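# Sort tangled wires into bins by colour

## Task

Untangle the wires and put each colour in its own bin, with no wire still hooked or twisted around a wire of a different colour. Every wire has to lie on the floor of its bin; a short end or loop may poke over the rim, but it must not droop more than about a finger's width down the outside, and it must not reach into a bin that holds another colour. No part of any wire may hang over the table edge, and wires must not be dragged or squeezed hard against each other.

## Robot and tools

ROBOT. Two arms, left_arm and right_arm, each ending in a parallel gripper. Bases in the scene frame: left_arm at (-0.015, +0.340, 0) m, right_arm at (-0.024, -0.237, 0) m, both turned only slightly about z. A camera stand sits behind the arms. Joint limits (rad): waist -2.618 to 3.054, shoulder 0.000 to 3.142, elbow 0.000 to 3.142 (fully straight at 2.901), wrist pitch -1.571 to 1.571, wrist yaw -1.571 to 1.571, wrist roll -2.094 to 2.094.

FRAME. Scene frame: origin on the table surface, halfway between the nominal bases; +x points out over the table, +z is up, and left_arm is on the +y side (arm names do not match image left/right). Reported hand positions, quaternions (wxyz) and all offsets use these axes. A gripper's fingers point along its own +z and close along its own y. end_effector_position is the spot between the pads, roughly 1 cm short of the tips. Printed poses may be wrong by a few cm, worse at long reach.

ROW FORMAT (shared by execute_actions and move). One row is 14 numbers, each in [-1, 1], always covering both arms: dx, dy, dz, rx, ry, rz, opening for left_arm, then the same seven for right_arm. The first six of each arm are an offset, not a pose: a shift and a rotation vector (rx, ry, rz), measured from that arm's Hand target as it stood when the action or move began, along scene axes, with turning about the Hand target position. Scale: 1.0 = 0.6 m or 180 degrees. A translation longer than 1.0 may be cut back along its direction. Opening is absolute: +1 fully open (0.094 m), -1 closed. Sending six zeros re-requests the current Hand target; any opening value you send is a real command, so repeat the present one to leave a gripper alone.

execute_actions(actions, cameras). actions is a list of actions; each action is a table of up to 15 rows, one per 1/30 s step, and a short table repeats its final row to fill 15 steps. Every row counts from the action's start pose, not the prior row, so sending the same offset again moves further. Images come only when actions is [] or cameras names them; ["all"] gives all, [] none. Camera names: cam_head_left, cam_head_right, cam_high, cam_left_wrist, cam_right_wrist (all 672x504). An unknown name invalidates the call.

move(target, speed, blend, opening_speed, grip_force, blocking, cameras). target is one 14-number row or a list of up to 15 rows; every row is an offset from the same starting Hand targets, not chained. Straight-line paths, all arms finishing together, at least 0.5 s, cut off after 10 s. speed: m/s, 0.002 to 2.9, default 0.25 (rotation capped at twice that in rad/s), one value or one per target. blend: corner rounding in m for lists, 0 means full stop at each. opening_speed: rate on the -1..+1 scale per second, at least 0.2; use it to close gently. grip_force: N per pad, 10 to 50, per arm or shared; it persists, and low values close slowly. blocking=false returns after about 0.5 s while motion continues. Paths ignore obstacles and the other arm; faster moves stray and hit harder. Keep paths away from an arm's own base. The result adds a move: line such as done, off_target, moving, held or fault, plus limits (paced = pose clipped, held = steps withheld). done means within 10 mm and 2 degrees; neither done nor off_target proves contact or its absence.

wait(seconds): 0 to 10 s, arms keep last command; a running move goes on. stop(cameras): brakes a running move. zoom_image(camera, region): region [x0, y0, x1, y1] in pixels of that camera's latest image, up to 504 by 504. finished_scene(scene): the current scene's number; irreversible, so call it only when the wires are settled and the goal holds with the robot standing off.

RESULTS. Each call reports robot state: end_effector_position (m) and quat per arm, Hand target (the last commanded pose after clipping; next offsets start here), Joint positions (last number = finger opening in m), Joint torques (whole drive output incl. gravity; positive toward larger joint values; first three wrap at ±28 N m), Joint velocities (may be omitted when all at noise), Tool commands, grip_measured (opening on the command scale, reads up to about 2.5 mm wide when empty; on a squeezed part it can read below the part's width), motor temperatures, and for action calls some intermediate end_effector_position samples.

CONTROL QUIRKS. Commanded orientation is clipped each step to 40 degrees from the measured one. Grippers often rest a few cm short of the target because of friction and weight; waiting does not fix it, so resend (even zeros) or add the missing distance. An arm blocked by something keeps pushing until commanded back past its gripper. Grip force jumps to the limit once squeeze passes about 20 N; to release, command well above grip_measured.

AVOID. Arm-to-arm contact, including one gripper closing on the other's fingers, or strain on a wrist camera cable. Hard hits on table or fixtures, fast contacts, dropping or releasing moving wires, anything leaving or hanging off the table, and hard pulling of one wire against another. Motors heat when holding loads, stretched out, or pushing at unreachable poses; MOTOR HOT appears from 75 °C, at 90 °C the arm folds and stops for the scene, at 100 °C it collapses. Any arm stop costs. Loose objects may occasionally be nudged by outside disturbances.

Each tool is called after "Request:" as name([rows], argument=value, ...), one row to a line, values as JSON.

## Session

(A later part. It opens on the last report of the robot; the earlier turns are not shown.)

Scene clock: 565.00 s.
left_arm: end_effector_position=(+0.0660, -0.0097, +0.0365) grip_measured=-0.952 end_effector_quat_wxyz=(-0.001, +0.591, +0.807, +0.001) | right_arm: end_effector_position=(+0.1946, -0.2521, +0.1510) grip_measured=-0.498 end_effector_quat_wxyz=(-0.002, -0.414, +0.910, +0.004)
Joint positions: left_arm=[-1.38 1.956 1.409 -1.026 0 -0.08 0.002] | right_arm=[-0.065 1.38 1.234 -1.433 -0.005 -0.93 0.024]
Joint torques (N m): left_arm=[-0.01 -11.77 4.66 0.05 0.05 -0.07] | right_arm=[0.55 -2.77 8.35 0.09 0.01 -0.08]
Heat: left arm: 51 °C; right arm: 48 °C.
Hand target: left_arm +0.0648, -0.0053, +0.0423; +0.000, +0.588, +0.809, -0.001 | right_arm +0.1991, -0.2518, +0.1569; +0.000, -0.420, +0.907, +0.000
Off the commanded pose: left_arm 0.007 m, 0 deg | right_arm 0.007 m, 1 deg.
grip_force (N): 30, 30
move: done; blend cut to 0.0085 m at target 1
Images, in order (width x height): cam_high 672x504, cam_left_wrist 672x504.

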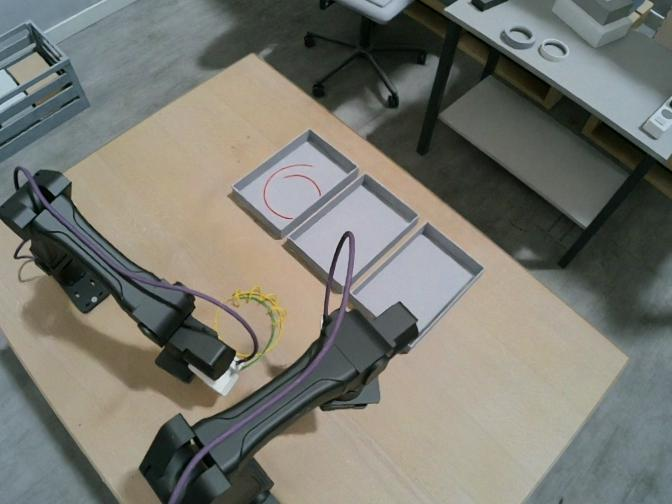

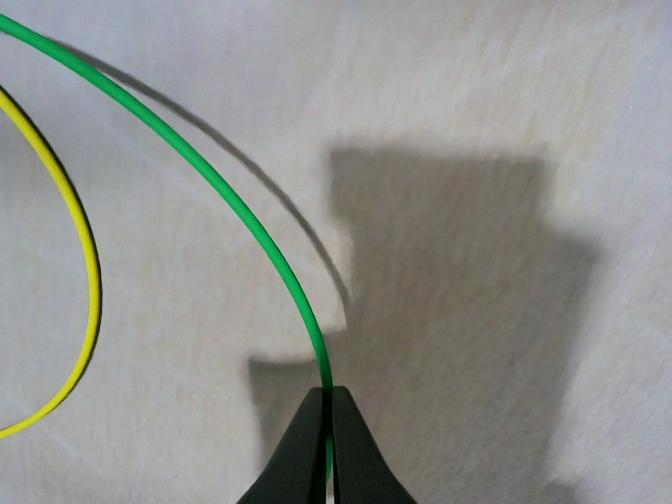

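Request:
move([
  [0.01,-0.06,0.01,0,0,0,-1,0,0,0,0,0,0,-0.5],
  [0.01,-0.06,-0.06,0,0,0,-1,0,0,0,0,0,0,-0.5],
  [0.01,-0.06,-0.06,0,0,0,-0.7,0,0,0,0,0,0,-0.5],
  [0.01,-0.03,0.12,0,0,0,-0.7,0,0,0,0,0,0,-0.5],
  [0.21,0.03,0.2,0,0,0.14,-0.75,0,0,0,0,0,0,-0.5],
], speed=0.15, blend=[0.01,0,0,0.02,0], cameras=["cam_left_wrist"])

Scene clock: 578.57 s.
left_arm: end_effector_position=(+0.1906, +0.0130, +0.1651) grip_measured=-0.747 end_effector_quat_wxyz=(+0.010, +0.401, +0.916, -0.006) | right_arm: end_effector_position=(+0.1946, -0.2521, +0.1510) grip_measured=-0.498 end_effector_quat_wxyz=(-0.002, -0.414, +0.910, +0.004)
Joint positions: left_arm=[-1.046 2.024 2.023 -1.546 -0.001 -0.187 0.012] | right_arm=[-0.065 1.38 1.234 -1.433 -0.005 -0.93 0.024]
Joint torques (N m): left_arm=[0.05 -8.34 6.76 0.07 0.01 -0.09] | right_arm=[0.54 -2.77 8.36 0.09 0.01 -0.07]
Heat: left arm: 52 °C; right arm: 48 °C.
Hand target: left_arm +0.1908, +0.0127, +0.1622; +0.000, +0.398, +0.918, +0.000 | right_arm +0.1991, -0.2518, +0.1569; +0.000, -0.420, +0.907, +0.000
Off the commanded pose: left_arm 0.003 m, 1 deg | right_arm 0.007 m, 1 deg.
joint sent to its limit (left arm) — joint 4 (wrist pitch), lower limit. The joint targets still meet the commanded pose.
grip_force (N): 30, 30
move: done
Images, in order (width x height): cam_left_wrist 672x504.

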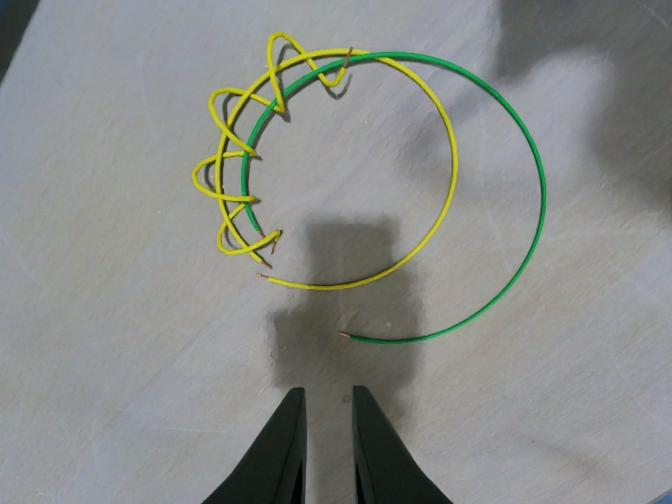

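Request:
move(target=[-0.11,-0.183,-0.19,0,0,-0.02,-0.75,0.1,-0.25,0.05,0,0,0,-0.5], speed=0.2, cameras=["cam_left_wrist","cam_high"])

Scene clock: 601.03 s.
left_arm: end_effector_position=(+0.1212, -0.0905, +0.0515) grip_measured=-0.747 end_effector_quat_wxyz=(-0.005, +0.431, +0.902, +0.004) | right_arm: end_effector_position=(+0.2562, -0.4009, +0.1835) grip_measured=-0.498 end_effector_quat_wxyz=(+0.003, -0.416, +0.909, -0.006)
Joint positions: left_arm=[-1.3 2.337 2.07 -1.317 0.002 -0.375 0.012] | right_arm=[-0.519 1.781 1.77 -1.545 0.002 -1.39 0.024]
Joint torques (N m): left_arm=[0.29 -11.11 7.04 0.3 0.04 -0.08] | right_arm=[0.09 -6.19 8.12 0.1 -0.07 -0.07]
Heat: left arm: 50 °C; right arm: 48 °C.
Hand target: left_arm +0.1248, -0.0971, +0.0483; +0.000, +0.426, +0.905, +0.000 | right_arm +0.2590, -0.4018, +0.1869; +0.000, -0.420, +0.907, +0.000
Off the commanded pose: left_arm 0.008 m, 1 deg | right_arm 0.005 m, 1 deg.
joint sent to its limit (right arm) — joint 4 (wrist pitch), lower limit. The joint targets still meet the commanded pose.
grip_force (N): 30, 30
move: done
Images, in order (width x height): cam_high 672x504, cam_left_wrist 672x504.

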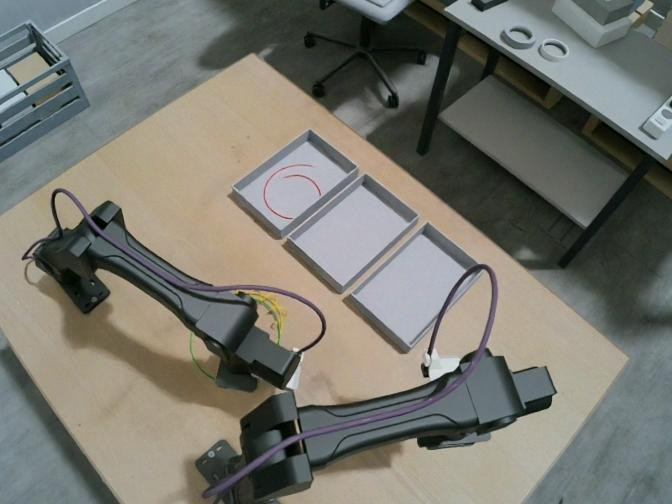

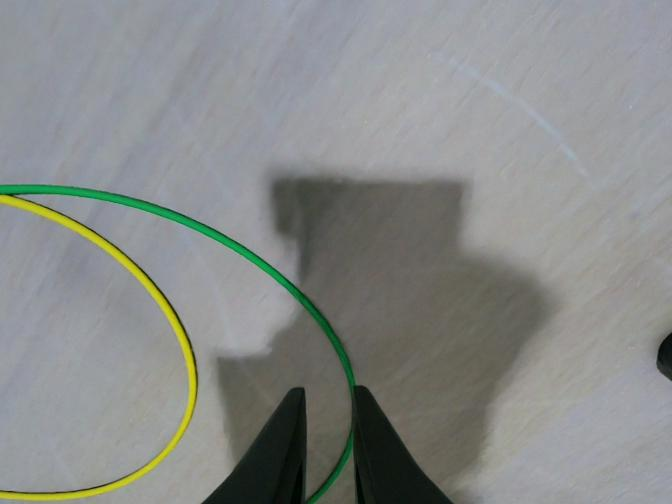

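Request:
move([
  [0.002,0.006,-0.02,0,0,0.167,-0.75,0,0,0,0,0,0,-0.5],
  [0.002,0.006,-0.045,0,0,0.167,-0.75,0,0,0,0,0,0,-0.5],
], speed=0.15, cameras=["cam_left_wrist"])

Scene clock: 616.10 s.
left_arm: end_effector_position=(+0.1225, -0.0947, +0.0299) grip_measured=-0.747 end_effector_quat_wxyz=(+0.001, +0.185, +0.983, -0.005) | right_arm: end_effector_position=(+0.2562, -0.4009, +0.1835) grip_measured=-0.498 end_effector_quat_wxyz=(+0.003, -0.417, +0.909, -0.006)
Joint positions: left_arm=[-1.3 2.337 1.984 -1.208 0.002 -0.893 0.012] | right_arm=[-0.519 1.781 1.77 -1.545 0.002 -1.391 0.024]
Joint torques (N m): left_arm=[0.58 -11.64 4.92 0.32 -0.02 -0.1] | right_arm=[0.06 -6.17 8.13 0.1 -0.07 -0.08]
Heat: left arm: 53 °C; right arm: 48 °C.
Hand target: left_arm +0.1260, -0.0935, +0.0213; +0.000, +0.177, +0.984, -0.001 | right_arm +0.2591, -0.4018, +0.1869; +0.000, -0.420, +0.907, +0.000
Off the commanded pose: left_arm 0.009 m, 1 deg | right_arm 0.005 m, 1 deg.
joint sent to its limit (right arm) — joint 4 (wrist pitch), lower limit. The joint targets still meet the commanded pose.
grip_force (N): 30, 30
move: done
Images, in order (width x height): cam_left_wrist 672x504.

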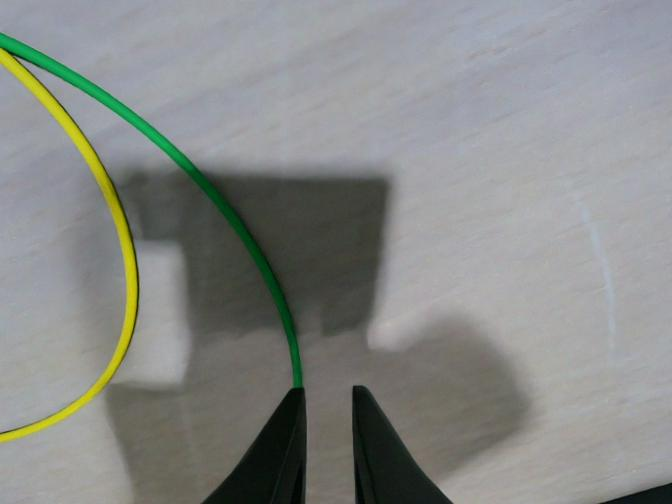

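Request:
move([
  [0.005,0.014,0,0,0,0,-0.75,0,0,0,0,0,0,-0.5],
  [0.005,0.014,-0.045,0,0,0,-0.75,0,0,0,0,0,0,-0.5],
  [0.005,0.014,-0.045,0,0,0,-1,0,0,0,0,0,0,-0.5],
  [0.005,0.014,0.015,0,0,0,-1,0,0,0,0,0,0,-0.5],
], speed=0.1, cameras=["cam_left_wrist"])

Scene clock: 627.57 s.
left_arm: end_effector_position=(+0.1250, -0.0839, +0.0179) grip_measured=-0.951 end_effector_quat_wxyz=(-0.005, +0.178, +0.984, +0.006) | right_arm: end_effector_position=(+0.2562, -0.4009, +0.1835) grip_measured=-0.498 end_effector_quat_wxyz=(+0.003, -0.417, +0.909, -0.006)
Joint positions: left_arm=[-1.287 2.331 1.926 -1.182 0.003 -0.893 0.002] | right_arm=[-0.519 1.781 1.77 -1.545 0.002 -1.391 0.024]
Joint torques (N m): left_arm=[0.54 -14.2 6.9 0 0.03 0.02] | right_arm=[0.08 -6.16 8.12 0.1 -0.07 -0.08]
Motor temperatures (°C): left_arm=[33 55 46 32 31 33 35] | right_arm=[31 35 48 35 34 32 33]
Heat: left arm: 55 °C; right arm: 48 °C.
Hand target: left_arm +0.1289, -0.0851, +0.0303; +0.000, +0.177, +0.984, -0.001 | right_arm +0.2591, -0.4018, +0.1869; +0.000, -0.420, +0.907, +0.000
Off the commanded pose: left_arm 0.013 m, 1 deg | right_arm 0.005 m, 1 deg.
joint sent to its limit (right arm) — joint 4 (wrist pitch), lower limit. The joint targets still meet the commanded pose.
grip_force (N): 30, 30
move: off_target (left_arm); target 3's new opening was sent with left_arm's hand 0.012 m and 0 deg from that target
Images, in order (width x height): cam_left_wrist 672x504.

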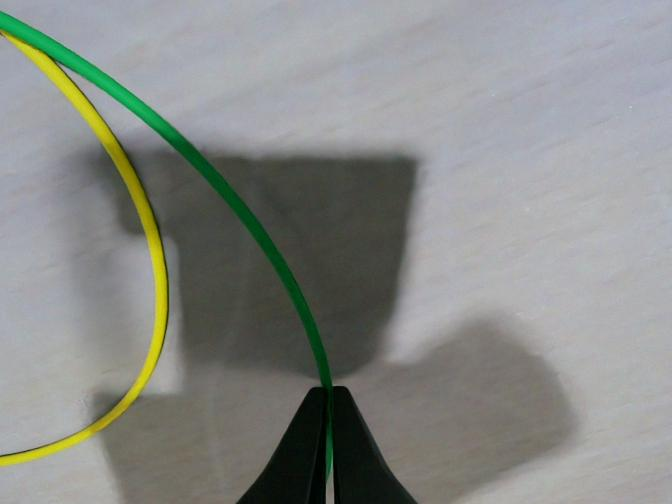

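Request:
move([
  [-0.125,-0.03,0.02,0,0,-0.1,-1,0,0,0,0,0,0,-0.5],
], speed=0.12, cameras=["cam_left_wrist","cam_high"])

Request:
zoom_image(camera="cam_high", region=[185, 230, 345, 380])

Scene clock: 639.50 s.
left_arm: end_effector_position=(+0.0537, -0.0994, +0.0257) grip_measured=-0.951 end_effector_quat_wxyz=(-0.008, +0.324, +0.946, +0.012) | right_arm: end_effector_position=(+0.2562, -0.4009, +0.1835) grip_measured=-0.498 end_effector_quat_wxyz=(+0.003, -0.417, +0.909, -0.006)
Joint positions: left_arm=[-1.451 2.331 1.957 -1.224 0.003 -0.756 0.002] | right_arm=[-0.519 1.781 1.77 -1.545 0.002 -1.391 0.024]
Joint torques (N m): left_arm=[-0.16 -14.94 6.76 -0.04 0 0.04] | right_arm=[0.08 -6.19 8.13 0.1 -0.07 -0.08]
Motor temperatures (°C): left_arm=[33 58 47 32 31 33 35] | right_arm=[31 35 49 35 34 32 33]
Heat: left arm: 58 °C; right arm: 49 °C.
Hand target: left_arm +0.0540, -0.1031, +0.0424; +0.000, +0.329, +0.944, -0.001 | right_arm +0.2591, -0.4018, +0.1869; +0.000, -0.420, +0.907, +0.000
Off the commanded pose: left_arm 0.017 m, 2 deg | right_arm 0.005 m, 1 deg.
joint sent to its limit (right arm) — joint 4 (wrist pitch), lower limit. The joint targets still meet the commanded pose.
grip_force (N): 30, 30
move: off_target (left_arm)
Images, in order (width x height): cam_high 672x504, cam_left_wrist 672x504.

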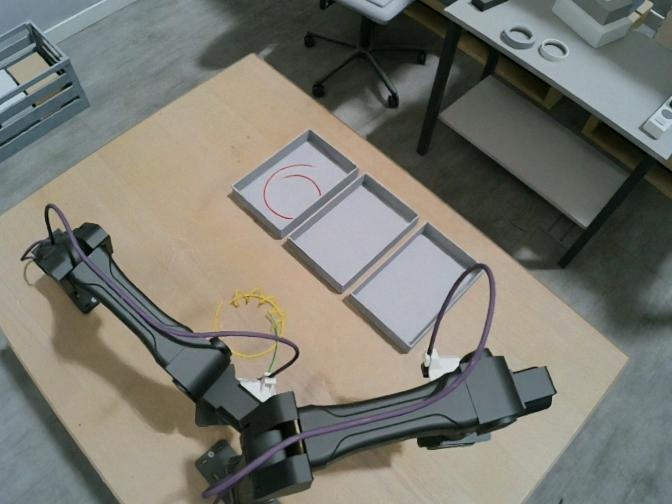

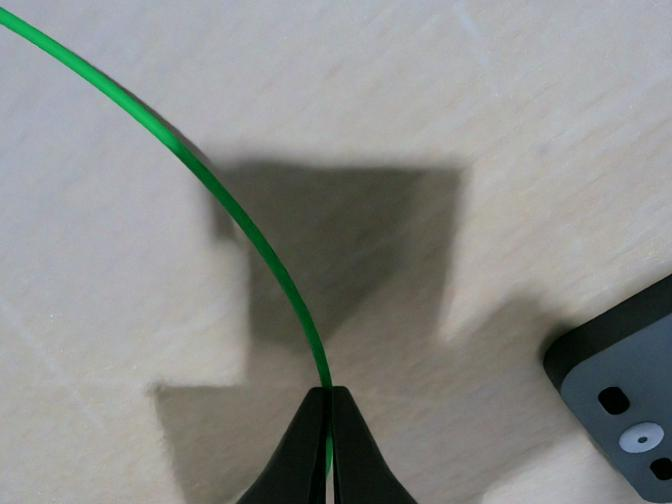

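Scaled by 3.150 from the camera's 672x504 image, which has a finer 960x720 frame.

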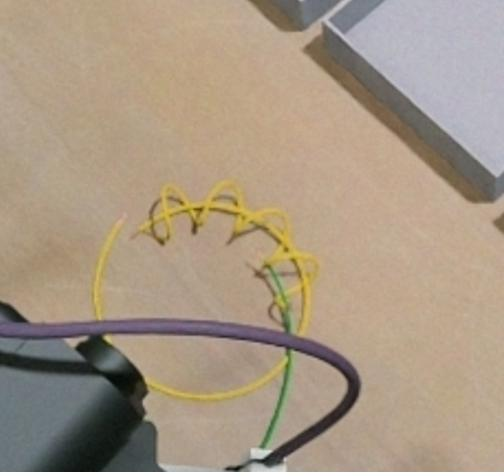

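Request:
move([
  [-0.015,-0.03,0.13,0,0,0,-1,0,0,0,0,0,0,-0.5],
], speed=0.12, cameras=["cam_left_wrist","cam_high"])

Request:
zoom_image(camera="cam_high", region=[185, 230, 345, 380])

Scene clock: 652.27 s.
left_arm: end_effector_position=(+0.0476, -0.1229, +0.1281) grip_measured=-0.951 end_effector_quat_wxyz=(+0.016, +0.329, +0.943, -0.035) | right_arm: end_effector_position=(+0.2562, -0.4009, +0.1835) grip_measured=-0.498 end_effector_quat_wxyz=(+0.003, -0.417, +0.909, -0.006)
Joint positions: left_arm=[-1.471 2.354 2.405 -1.544 0.003 -0.765 0.002] | right_arm=[-0.519 1.781 1.77 -1.545 0.002 -1.391 0.024]
Joint torques (N m): left_arm=[-0.47 -10.76 6.23 0.15 0.02 -0.09] | right_arm=[0.08 -6.17 8.13 0.1 -0.07 -0.08]
Motor temperatures (°C): left_arm=[33 61 47 32 31 33 35] | right_arm=[31 36 49 35 34 32 33]
Heat: left arm: 61 °C; right arm: 49 °C.
Hand target: left_arm +0.0451, -0.1211, +0.1204; +0.000, +0.329, +0.944, -0.001 | right_arm +0.2591, -0.4018, +0.1869; +0.000, -0.420, +0.907, +0.000
Off the commanded pose: left_arm 0.008 m, 4 deg | right_arm 0.005 m, 1 deg.
joint sent to its limit (left arm) — joint 4 (wrist pitch), lower limit. The joint targets are off in orientation, not in position.
joint sent to its limit (right arm) — joint 4 (wrist pitch), lower limit. The joint targets still meet the commanded pose.
grip_force (N): 30, 30
move: off_target (left_arm)
Images, in order (width x height): cam_high 672x504, cam_left_wrist 672x504.

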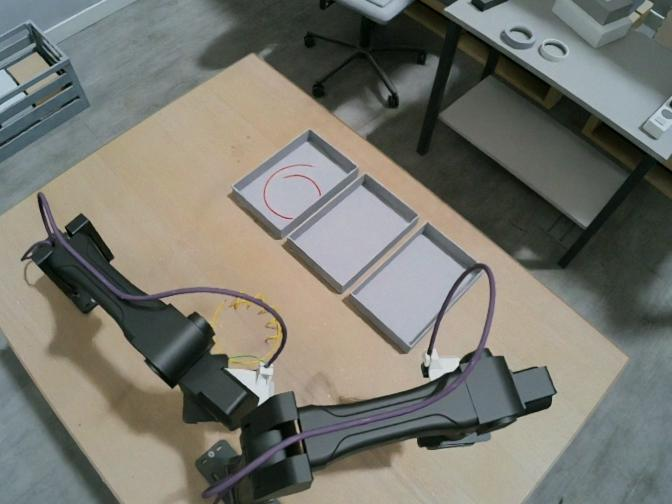

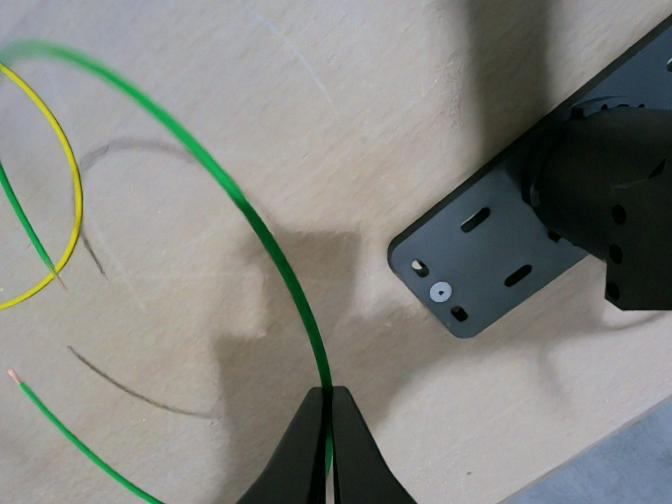

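Scaled by 3.150 from the camera's 672x504 image, which has a finer 960x720 frame.

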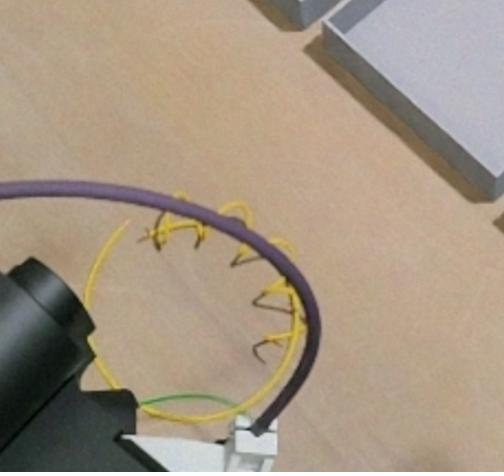

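Request:
move([
  [0.1,0.1,0.28,0,0,0,-1,0,0,0,0,0,0,-0.5],
  [0.42,0.2,0.26,0,0,-0.2,-1,0,0,0,0,0,0,-0.5],
], speed=0.2, blend=[0.03,0], cameras=["cam_left_wrist","cam_high","cam_head_left"])

Scene clock: 664.90 s.
left_arm: end_effector_position=(+0.2985, +0.0008, +0.2802) grip_measured=-0.951 end_effector_quat_wxyz=(+0.225, +0.582, +0.780, -0.046) | right_arm: end_effector_position=(+0.2562, -0.4009, +0.1835) grip_measured=-0.498 end_effector_quat_wxyz=(+0.003, -0.417, +0.909, -0.006)
Joint positions: left_arm=[-0.857 2.102 2.54 -1.546 0.01 0.456 0.002] | right_arm=[-0.519 1.781 1.77 -1.545 0.002 -1.391 0.024]
Joint torques (N m): left_arm=[-0.7 -8.8 6.43 0.83 0.01 0.04] | right_arm=[0.08 -6.17 8.12 0.1 -0.07 -0.08]
Motor temperatures (°C): left_arm=[33 58 48 32 31 33 36] | right_arm=[31 36 49 35 34 32 33]
Heat: left arm: 58 °C; right arm: 49 °C.
Hand target: left_arm +0.2970, -0.0012, +0.2764; +0.000, +0.605, +0.796, -0.001 | right_arm +0.2591, -0.4018, +0.1869; +0.000, -0.420, +0.907, +0.000
Off the commanded pose: left_arm 0.004 m, 27 deg | right_arm 0.005 m, 1 deg.
joint sent to its limit (left arm) — joint 4 (wrist pitch), lower limit. The joint targets are off in orientation, not in position.
joint sent to its limit (right arm) — joint 4 (wrist pitch), lower limit. The joint targets still meet the commanded pose.
grip_force (N): 30, 30
move: off_target (left_arm)
Images, in order (width x height): cam_head_left 672x504, cam_high 672x504, cam_left_wrist 672x504.

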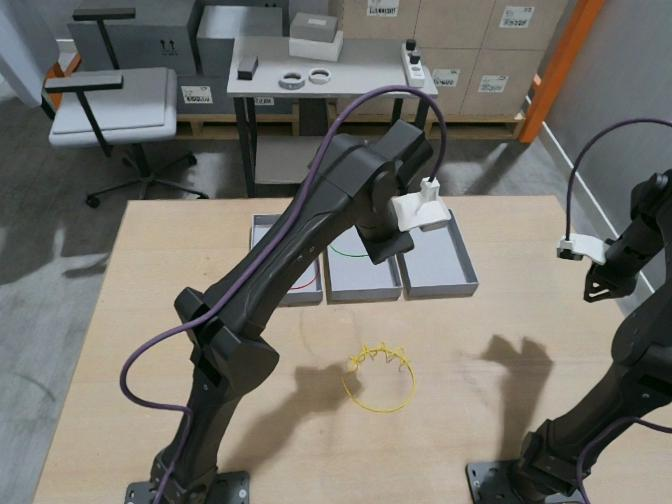

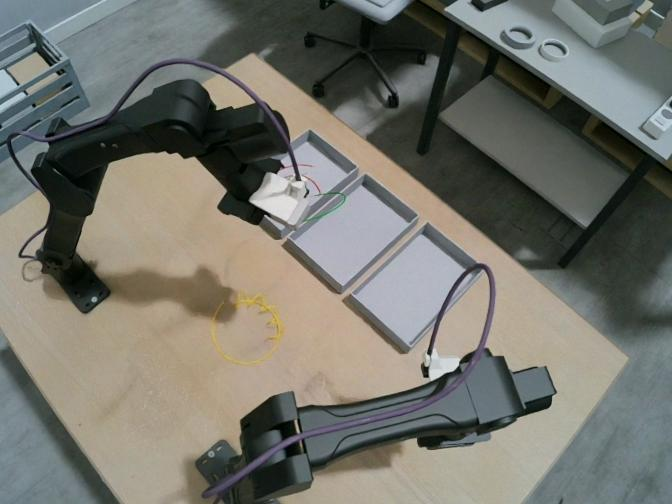

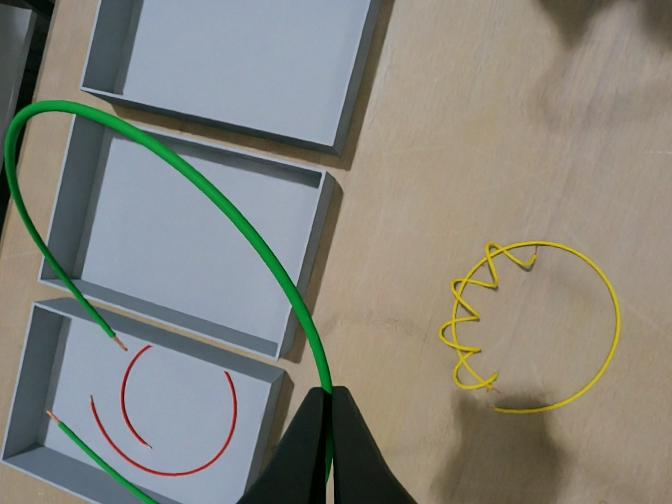

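Request:
move([
  [0.15,-0.085,-0.1,0,0,0.01,-1,0,0,0,0,0,0,-0.5],
  [0.15,-0.082,-0.248,0,0,0.01,-1,0,0,0,0,0,0,-0.5],
], speed=0.2, blend=[0.03,0], cameras=["cam_left_wrist","cam_high","cam_head_left"])

Scene clock: 680.60 s.
left_arm: end_effector_position=(+0.3824, -0.0522, +0.1298) grip_measured=-0.951 end_effector_quat_wxyz=(+0.171, +0.582, +0.795, -0.029) | right_arm: end_effector_position=(+0.2562, -0.4009, +0.1835) grip_measured=-0.498 end_effector_quat_wxyz=(+0.003, -0.417, +0.909, -0.006)
Joint positions: left_arm=[-0.812 2.619 2.851 -1.456 0.008 0.485 0.002] | right_arm=[-0.519 1.781 1.77 -1.545 0.002 -1.391 0.024]
Joint torques (N m): left_arm=[0.62 -13.24 6.28 0.74 -0.01 0.06] | right_arm=[0.09 -6.17 8.12 0.11 -0.07 -0.08]
Heat: left arm: 54 °C; right arm: 49 °C.
Hand target: left_arm +0.3870, -0.0502, +0.1275; +0.000, +0.592, +0.806, -0.001 | right_arm +0.2591, -0.4018, +0.1869; +0.000, -0.420, +0.907, +0.000
Off the commanded pose: left_arm 0.005 m, 20 deg | right_arm 0.005 m, 1 deg.
elbow stopped short (left arm): the move would have taken joint 3 (elbow) straighter than the controller allows.
joint sent to its limit (right arm) — joint 4 (wrist pitch), lower limit. The joint targets still meet the commanded pose.
grip_force (N): 30, 30
move: off_target (left_arm)
Images, in order (width x height): cam_head_left 672x504, cam_high 672x504, cam_left_wrist 672x504.

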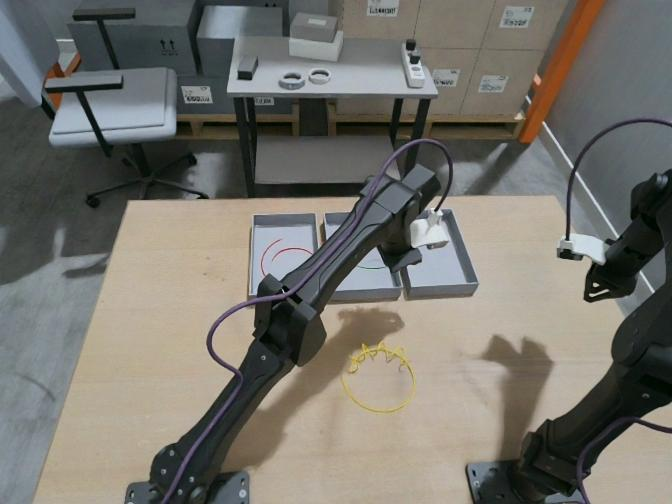

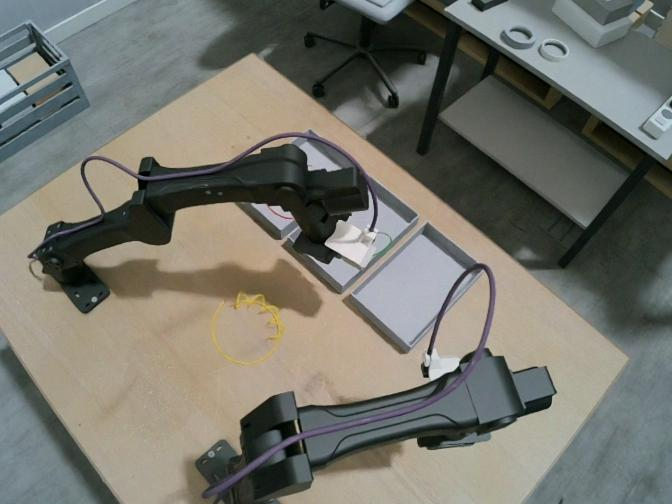

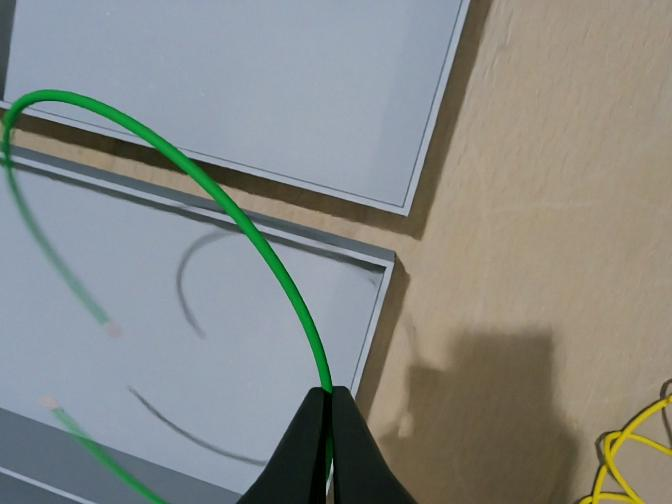

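Request:
move(target=[0.035,0.045,-0.1,0,0,0,-1,0,0,0,0,0,0,-0.5], speed=0.15, cameras=["cam_left_wrist","cam_high","cam_head_left"])

Scene clock: 687.77 s.
left_arm: end_effector_position=(+0.4052, -0.0253, +0.0770) grip_measured=-0.951 end_effector_quat_wxyz=(+0.124, +0.585, +0.801, -0.013) | right_arm: end_effector_position=(+0.2562, -0.4009, +0.1835) grip_measured=-0.498 end_effector_quat_wxyz=(+0.003, -0.417, +0.909, -0.006)
Joint positions: left_arm=[-0.75 2.717 2.851 -1.456 0.006 0.546 0.002] | right_arm=[-0.519 1.781 1.77 -1.545 0.002 -1.391 0.024]
Joint torques (N m): left_arm=[0.47 -12.59 6.56 0.6 0.04 0.02] | right_arm=[0.09 -6.19 8.12 0.1 -0.07 -0.08]
Heat: left arm: 54 °C; right arm: 49 °C.
Hand target: left_arm +0.4080, -0.0233, +0.0675; +0.000, +0.592, +0.806, -0.001 | right_arm +0.2591, -0.4018, +0.1869; +0.000, -0.420, +0.907, +0.000
Off the commanded pose: left_arm 0.010 m, 14 deg | right_arm 0.005 m, 1 deg.
elbow stopped short (left arm): the move would have taken joint 3 (elbow) straighter than the controller allows.
joint sent to its limit (right arm) — joint 4 (wrist pitch), lower limit. The joint targets still meet the commanded pose.
grip_force (N): 30, 30
move: off_target (left_arm)
Images, in order (width x height): cam_head_left 672x504, cam_high 672x504, cam_left_wrist 672x504.

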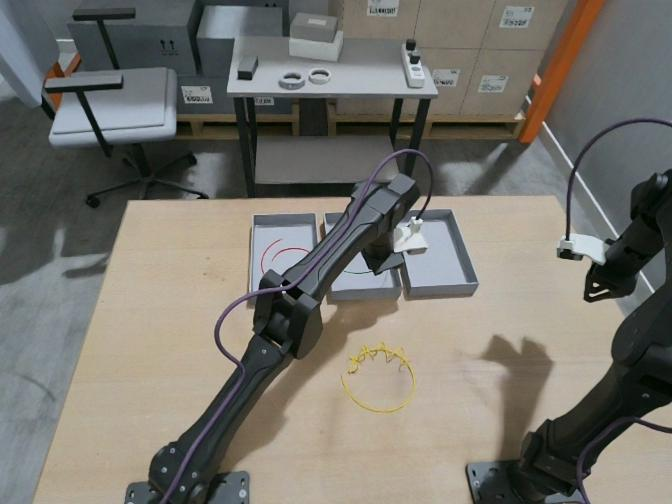

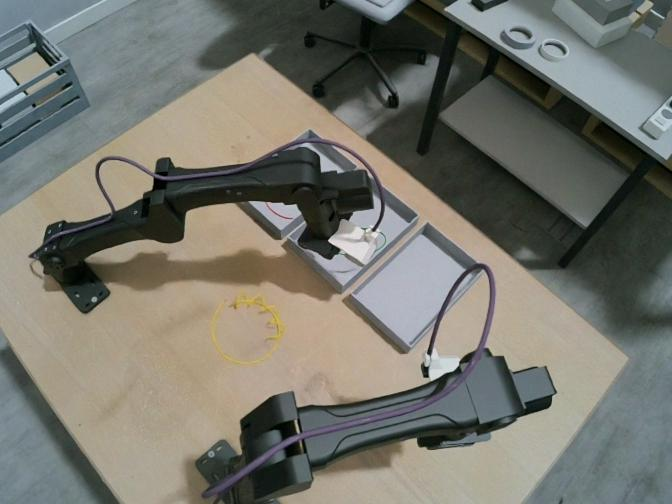

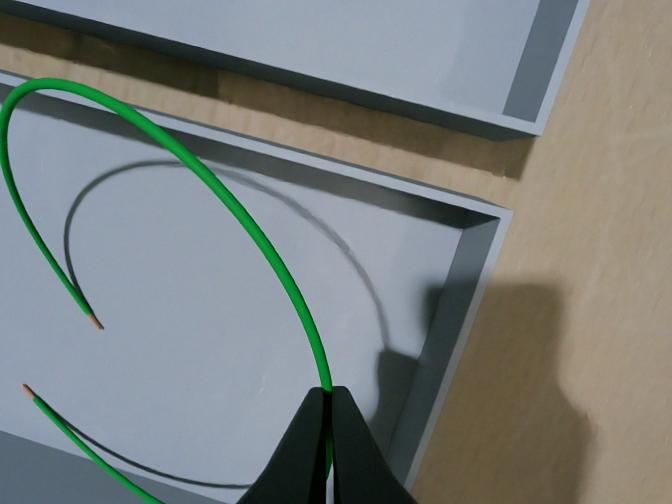

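Request:
move([
  [-0.005,0.02,-0.085,0,0,0,-1,0,0,0,0,0,0,-0.5],
  [-0.005,0.02,-0.085,0,0,0,-0.7,0,0,0,0,0,0,-0.5],
  [-0.005,0.02,0.1,0,0,0,-0.7,0,0,0,0,0,0,-0.5],
], speed=0.12, opening_speed=0.4, cameras=["cam_left_wrist","cam_high"])

Scene clock: 699.63 s.
left_arm: end_effector_position=(+0.4045, -0.0158, +0.1121) grip_measured=-0.703 end_effector_quat_wxyz=(+0.141, +0.585, +0.799, -0.013) | right_arm: end_effector_position=(+0.2562, -0.4009, +0.1835) grip_measured=-0.498 end_effector_quat_wxyz=(+0.003, -0.417, +0.909, -0.006)
Joint positions: left_arm=[-0.738 2.646 2.851 -1.491 0.005 0.56 0.014] | right_arm=[-0.519 1.781 1.77 -1.545 0.002 -1.391 0.024]
Joint torques (N m): left_arm=[0.73 -16.32 6.46 0.51 0.06 0.05] | right_arm=[0.09 -6.16 8.12 0.1 -0.07 -0.08]
Motor temperatures (°C): left_arm=[33 58 47 33 31 33 36] | right_arm=[31 37 49 35 34 32 33]
Heat: left arm: 58 °C; right arm: 49 °C.
Hand target: left_arm +0.4051, -0.0112, +0.1275; +0.000, +0.592, +0.806, -0.001 | right_arm +0.2591, -0.4018, +0.1869; +0.000, -0.420, +0.907, +0.000
Off the commanded pose: left_arm 0.016 m, 16 deg | right_arm 0.005 m, 1 deg.
elbow stopped short (left arm): the move would have taken joint 3 (elbow) straighter than the controller allows.
joint sent to its limit (right arm) — joint 4 (wrist pitch), lower limit. The joint targets still meet the commanded pose.
grip_force (N): 30, 30
move: off_target (left_arm); target 2's new opening was sent with left_arm's hand 0.011 m and 9 deg from that target
Images, in order (width x height): cam_high 672x504, cam_left_wrist 672x504.

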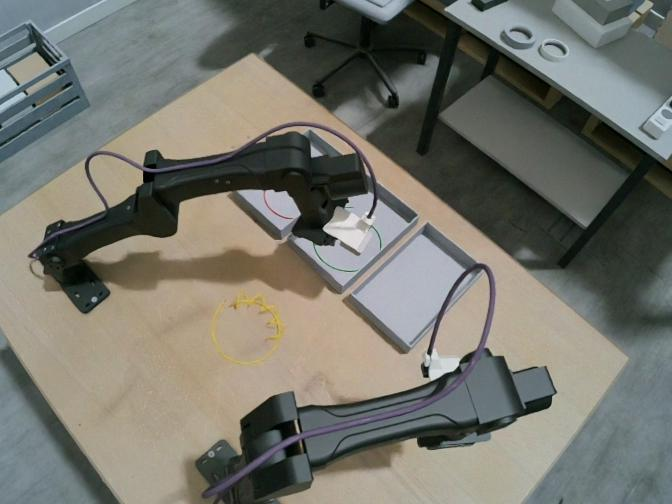

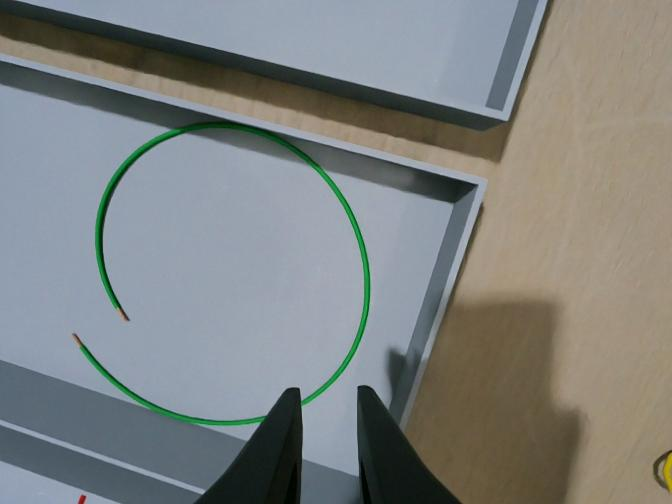

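Request:
move([
  [0,0,0.1,0,0,0,-0.7,0,0,0,0,0,0,-0.5],
  [-0.35,0.5,0.15,0,0,0,-0.7,0,0,0,0,0,0,-0.6],
  [-0.35,0.5,0.15,0,0,0,-0.7,-0.11,0.47,-0.03,0,0,0,-0.6],
], speed=0.25, blend=[0.03,0,0], cameras=["cam_right_wrist","cam_high","cam_head_left"])

Request:
zoom_image(camera="cam_high", region=[225, 120, 425, 300])

Scene clock: 721.30 s.
left_arm: end_effector_position=(+0.1985, +0.2873, +0.2199) grip_measured=-0.703 end_effector_quat_wxyz=(+0.073, +0.588, +0.805, +0.030) | right_arm: end_effector_position=(+0.1898, -0.1218, +0.1696) grip_measured=-0.598 end_effector_quat_wxyz=(-0.004, -0.422, +0.907, +0.001)
Joint positions: left_arm=[-0.282 1.29 1.436 -1.558 -0.001 1.015 0.014] | right_arm=[0.501 1.48 1.394 -1.493 -0.003 -0.382 0.019]
Joint torques (N m): left_arm=[0.53 -3.43 4.46 0.37 0.06 0.06] | right_arm=[0.23 -4.11 5.76 0.38 -0.01 0.05]
Motor temperatures (°C): left_arm=[33 58 47 33 31 33 35] | right_arm=[31 37 49 35 34 32 33]
Heat: left arm: 58 °C; right arm: 49 °C.
Hand target: left_arm +0.1951, +0.2888, +0.2174; +0.000, +0.592, +0.806, -0.001 | right_arm +0.1931, -0.1198, +0.1690; +0.000, -0.420, +0.907, +0.000
Off the commanded pose: left_arm 0.004 m, 9 deg | right_arm 0.004 m, 1 deg.
elbow stopped short (left arm): the move would have taken joint 3 (elbow) straighter than the controller allows.
joint sent to its limit (left arm) — joint 4 (wrist pitch), lower limit. The joint targets are off in orientation, not in position.
grip_force (N): 30, 30
move: off_target (left_arm)
Images, in order (width x height): cam_head_left 672x504, cam_high 672x504, cam_right_wrist 672x504.

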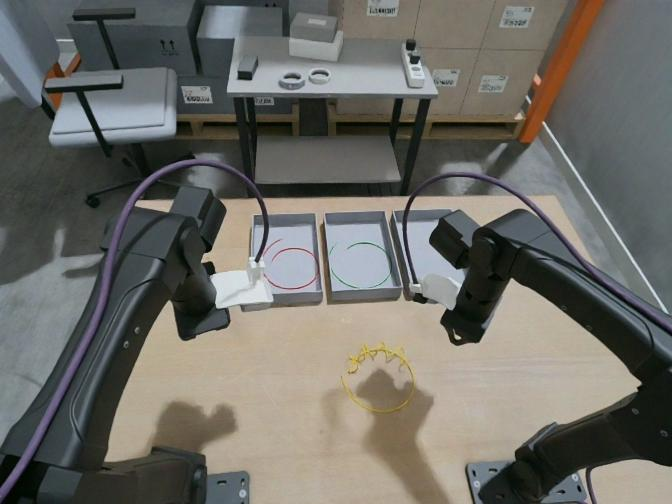

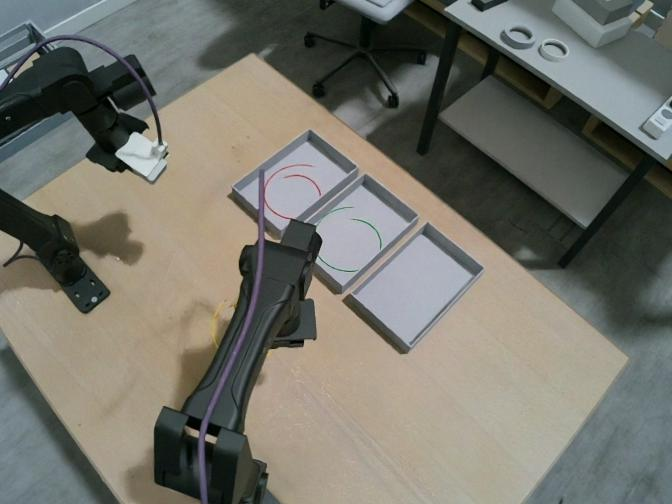

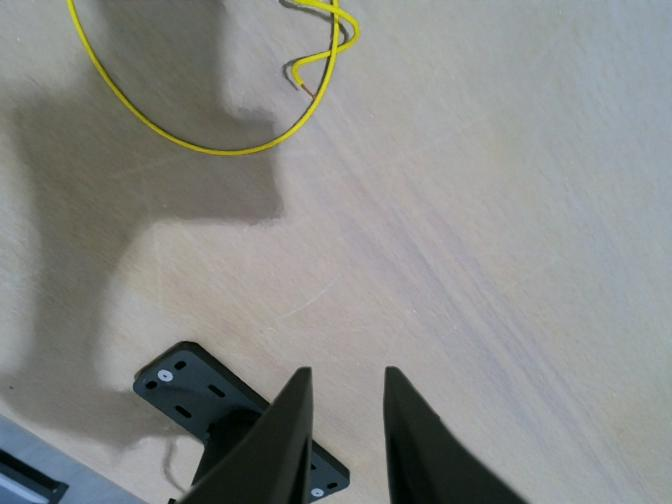

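Scaled by 2.520 from the camera's 672x504 image, which has a finer 960x720 frame.

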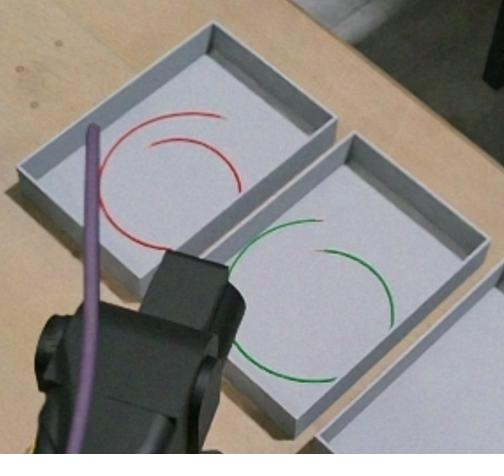

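Request:
move(target=[0,0,0,0,0,0,-0.7,0.05,0.09,-0.05,0,0,0,-0.5], speed=0.25, cameras=["cam_right_wrist"])

Request:
zoom_image(camera="cam_right_wrist", region=[0, 0, 504, 400])

Scene clock: 740.57 s.
left_arm: end_effector_position=(+0.1985, +0.2873, +0.2199) grip_measured=-0.703 end_effector_quat_wxyz=(+0.073, +0.588, +0.805, +0.030) | right_arm: end_effector_position=(+0.2143, -0.0727, +0.1342) grip_measured=-0.502 end_effector_quat_wxyz=(-0.016, -0.421, +0.907, -0.002)
Joint positions: left_arm=[-0.282 1.29 1.436 -1.558 -0.001 1.015 0.014] | right_arm=[0.611 1.668 1.441 -1.377 -0.002 -0.27 0.023]
Joint torques (N m): left_arm=[0.49 -3.3 4.48 0.47 0.06 0.03] | right_arm=[0.31 -5.55 8.23 0.34 -0.03 0.06]
Motor temperatures (°C): left_arm=[33 53 45 33 31 33 35] | right_arm=[31 35 48 35 34 32 33]
Heat: left arm: 53 °C; right arm: 48 °C.
Hand target: left_arm +0.1951, +0.2888, +0.2174; +0.000, +0.592, +0.806, -0.001 | right_arm +0.2231, -0.0658, +0.1389; +0.000, -0.420, +0.907, +0.000
Off the commanded pose: left_arm 0.004 m, 9 deg | right_arm 0.012 m, 2 deg.
joint sent to its limit (left arm) — joint 4 (wrist pitch), lower limit. The joint targets are off in orientation, not in position.
grip_force (N): 30, 30
move: off_target (left_arm, right_arm)
Images, in order (width x height): cam_right_wrist 672x504.

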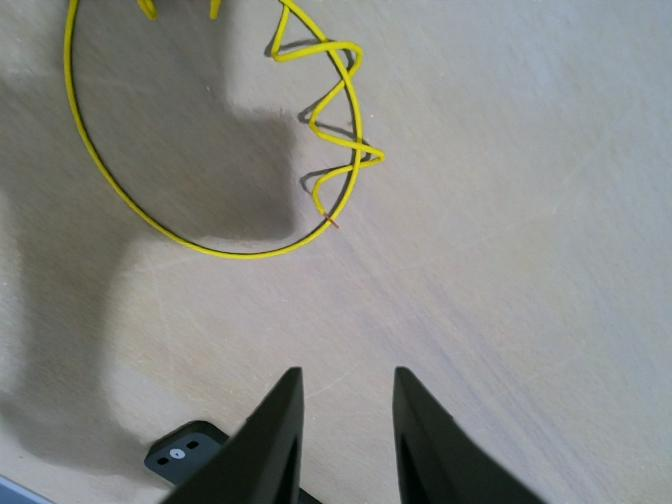

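Scaled by 1.000.

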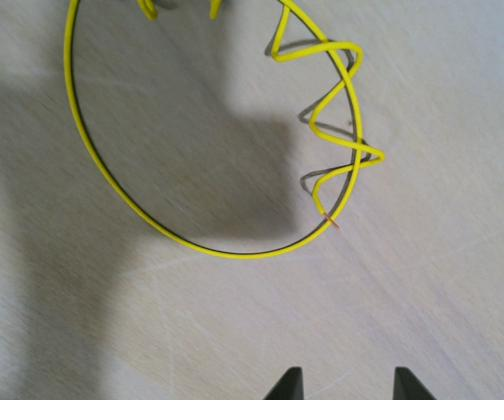

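Request:
move(target=[0,0,0,0,0,0,-0.7,0.01,0.033,-0.15,0,0,0,-0.25], speed=0.15, cameras=["cam_right_wrist"])

Scene clock: 756.93 s.
left_arm: end_effector_position=(+0.1985, +0.2873, +0.2199) grip_measured=-0.703 end_effector_quat_wxyz=(+0.073, +0.588, +0.805, +0.030) | right_arm: end_effector_position=(+0.2305, -0.0471, +0.0550) grip_measured=-0.252 end_effector_quat_wxyz=(+0.004, -0.420, +0.907, +0.002)
Joint positions: left_arm=[-0.282 1.29 1.436 -1.558 -0.001 1.015 0.014] | right_arm=[0.649 1.776 1.248 -1.034 -0.002 -0.229 0.035]
Joint torques (N m): left_arm=[0.44 -3.38 4.57 0.44 0.08 0.09] | right_arm=[0.55 -6.23 4.68 0.42 -0.02 0.06]
Heat: left arm: 50 °C; right arm: 48 °C.
Hand target: left_arm +0.1951, +0.2888, +0.2174; +0.000, +0.592, +0.806, -0.001 | right_arm +0.2291, -0.0460, +0.0489; +0.000, -0.420, +0.907, +0.000
Off the commanded pose: left_arm 0.004 m, 9 deg | right_arm 0.006 m, 0 deg.
joint sent to its limit (left arm) — joint 4 (wrist pitch), lower limit. The joint targets are off in orientation, not in position.
grip_force (N): 30, 30
move: off_target (left_arm)
Images, in order (width x height): cam_right_wrist 672x504.

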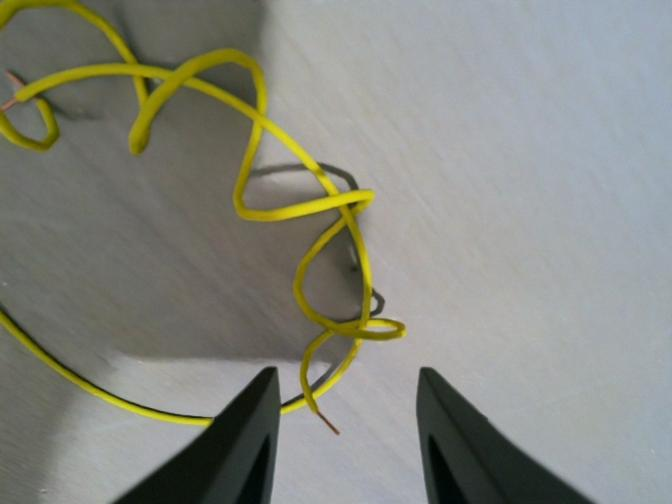

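Request:
move([
  [0,0,0,0,0,0,-0.7,0,0,-0.05,0,0,0,-0.25],
  [0,0,0,0,0,0,-0.7,0,0,-0.072,0,0,0,-0.25],
], speed=0.08, cameras=["cam_right_wrist"])

Scene clock: 766.87 s.
left_arm: end_effector_position=(+0.1985, +0.2873, +0.2199) grip_measured=-0.703 end_effector_quat_wxyz=(+0.073, +0.588, +0.805, +0.030) | right_arm: end_effector_position=(+0.2309, -0.0470, +0.0164) grip_measured=-0.252 end_effector_quat_wxyz=(+0.005, -0.420, +0.908, +0.001)
Joint positions: left_arm=[-0.282 1.29 1.436 -1.558 -0.001 1.015 0.014] | right_arm=[0.65 1.828 1.15 -0.882 -0.001 -0.228 0.035]
Joint torques (N m): left_arm=[0.47 -3.28 4.6 0.47 0.04 0.06] | right_arm=[0.49 -5.57 3.86 0.62 -0.03 0.05]
Heat: left arm: 49 °C; right arm: 47 °C.
Hand target: left_arm +0.1951, +0.2888, +0.2174; +0.000, +0.592, +0.806, -0.001 | right_arm +0.2291, -0.0461, +0.0057; +0.000, -0.420, +0.907, +0.000
Off the commanded pose: left_arm 0.004 m, 9 deg | right_arm 0.011 m, 1 deg.
joint sent to its limit (left arm) — joint 4 (wrist pitch), lower limit. The joint targets are off in orientation, not in position.
grip_force (N): 30, 30
move: off_target (left_arm, right_arm)
Images, in order (width x height): cam_right_wrist 672x504.

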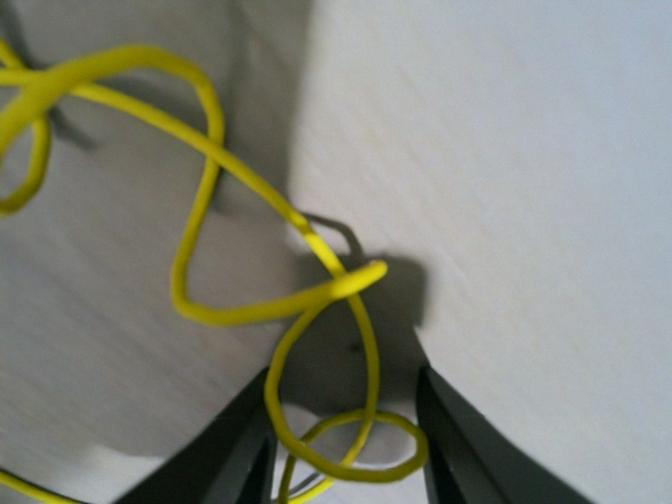

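Request:
move([
  [0,0,0,0,0,0,-0.7,0,0,0.004,0,0,0,-1],
  [0,0,0,0,0,0,-0.7,0,0,0.15,0,0,0,-1],
], speed=0.1, opening_speed=0.5, cameras=["cam_right_wrist"])

Scene clock: 779.57 s.
left_arm: end_effector_position=(+0.1985, +0.2873, +0.2199) grip_measured=-0.703 end_effector_quat_wxyz=(+0.073, +0.588, +0.805, +0.030) | right_arm: end_effector_position=(+0.2259, -0.0531, +0.0801) grip_measured=-0.924 end_effector_quat_wxyz=(-0.022, -0.420, +0.907, -0.009)
Joint positions: left_arm=[-0.282 1.29 1.436 -1.558 -0.001 1.015 0.014] | right_arm=[0.65 1.778 1.352 -1.191 0.01 -0.228 0.004]
Joint torques (N m): left_arm=[0.61 -3.32 4.55 0.42 0.08 0.09] | right_arm=[0.47 -9.8 7.86 0.02 -0.15 0.04]
Motor temperatures (°C): left_arm=[33 48 45 33 31 33 35] | right_arm=[31 36 46 35 34 32 34]
Heat: left arm: 48 °C; right arm: 46 °C.
Hand target: left_arm +0.1951, +0.2888, +0.2174; +0.000, +0.592, +0.806, -0.001 | right_arm +0.2291, -0.0461, +0.0957; +0.000, -0.420, +0.907, +0.000
Off the commanded pose: left_arm 0.004 m, 9 deg | right_arm 0.017 m, 3 deg.
joint sent to its limit (left arm) — joint 4 (wrist pitch), lower limit. The joint targets are off in orientation, not in position.
grip_force (N): 30, 30
move: off_target (left_arm, right_arm)
Images, in order (width x height): cam_right_wrist 672x504.

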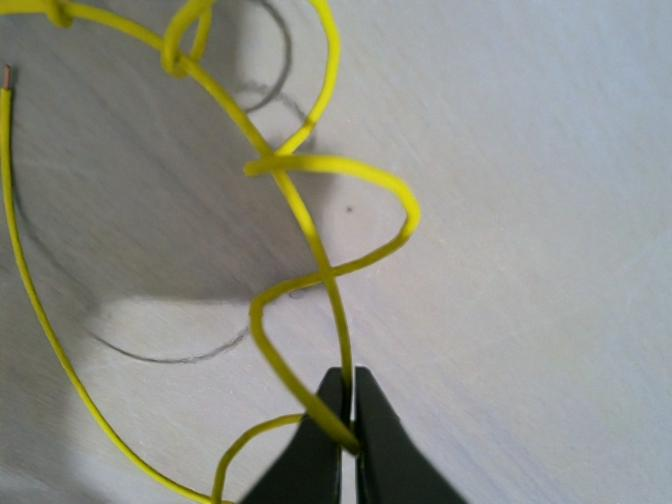

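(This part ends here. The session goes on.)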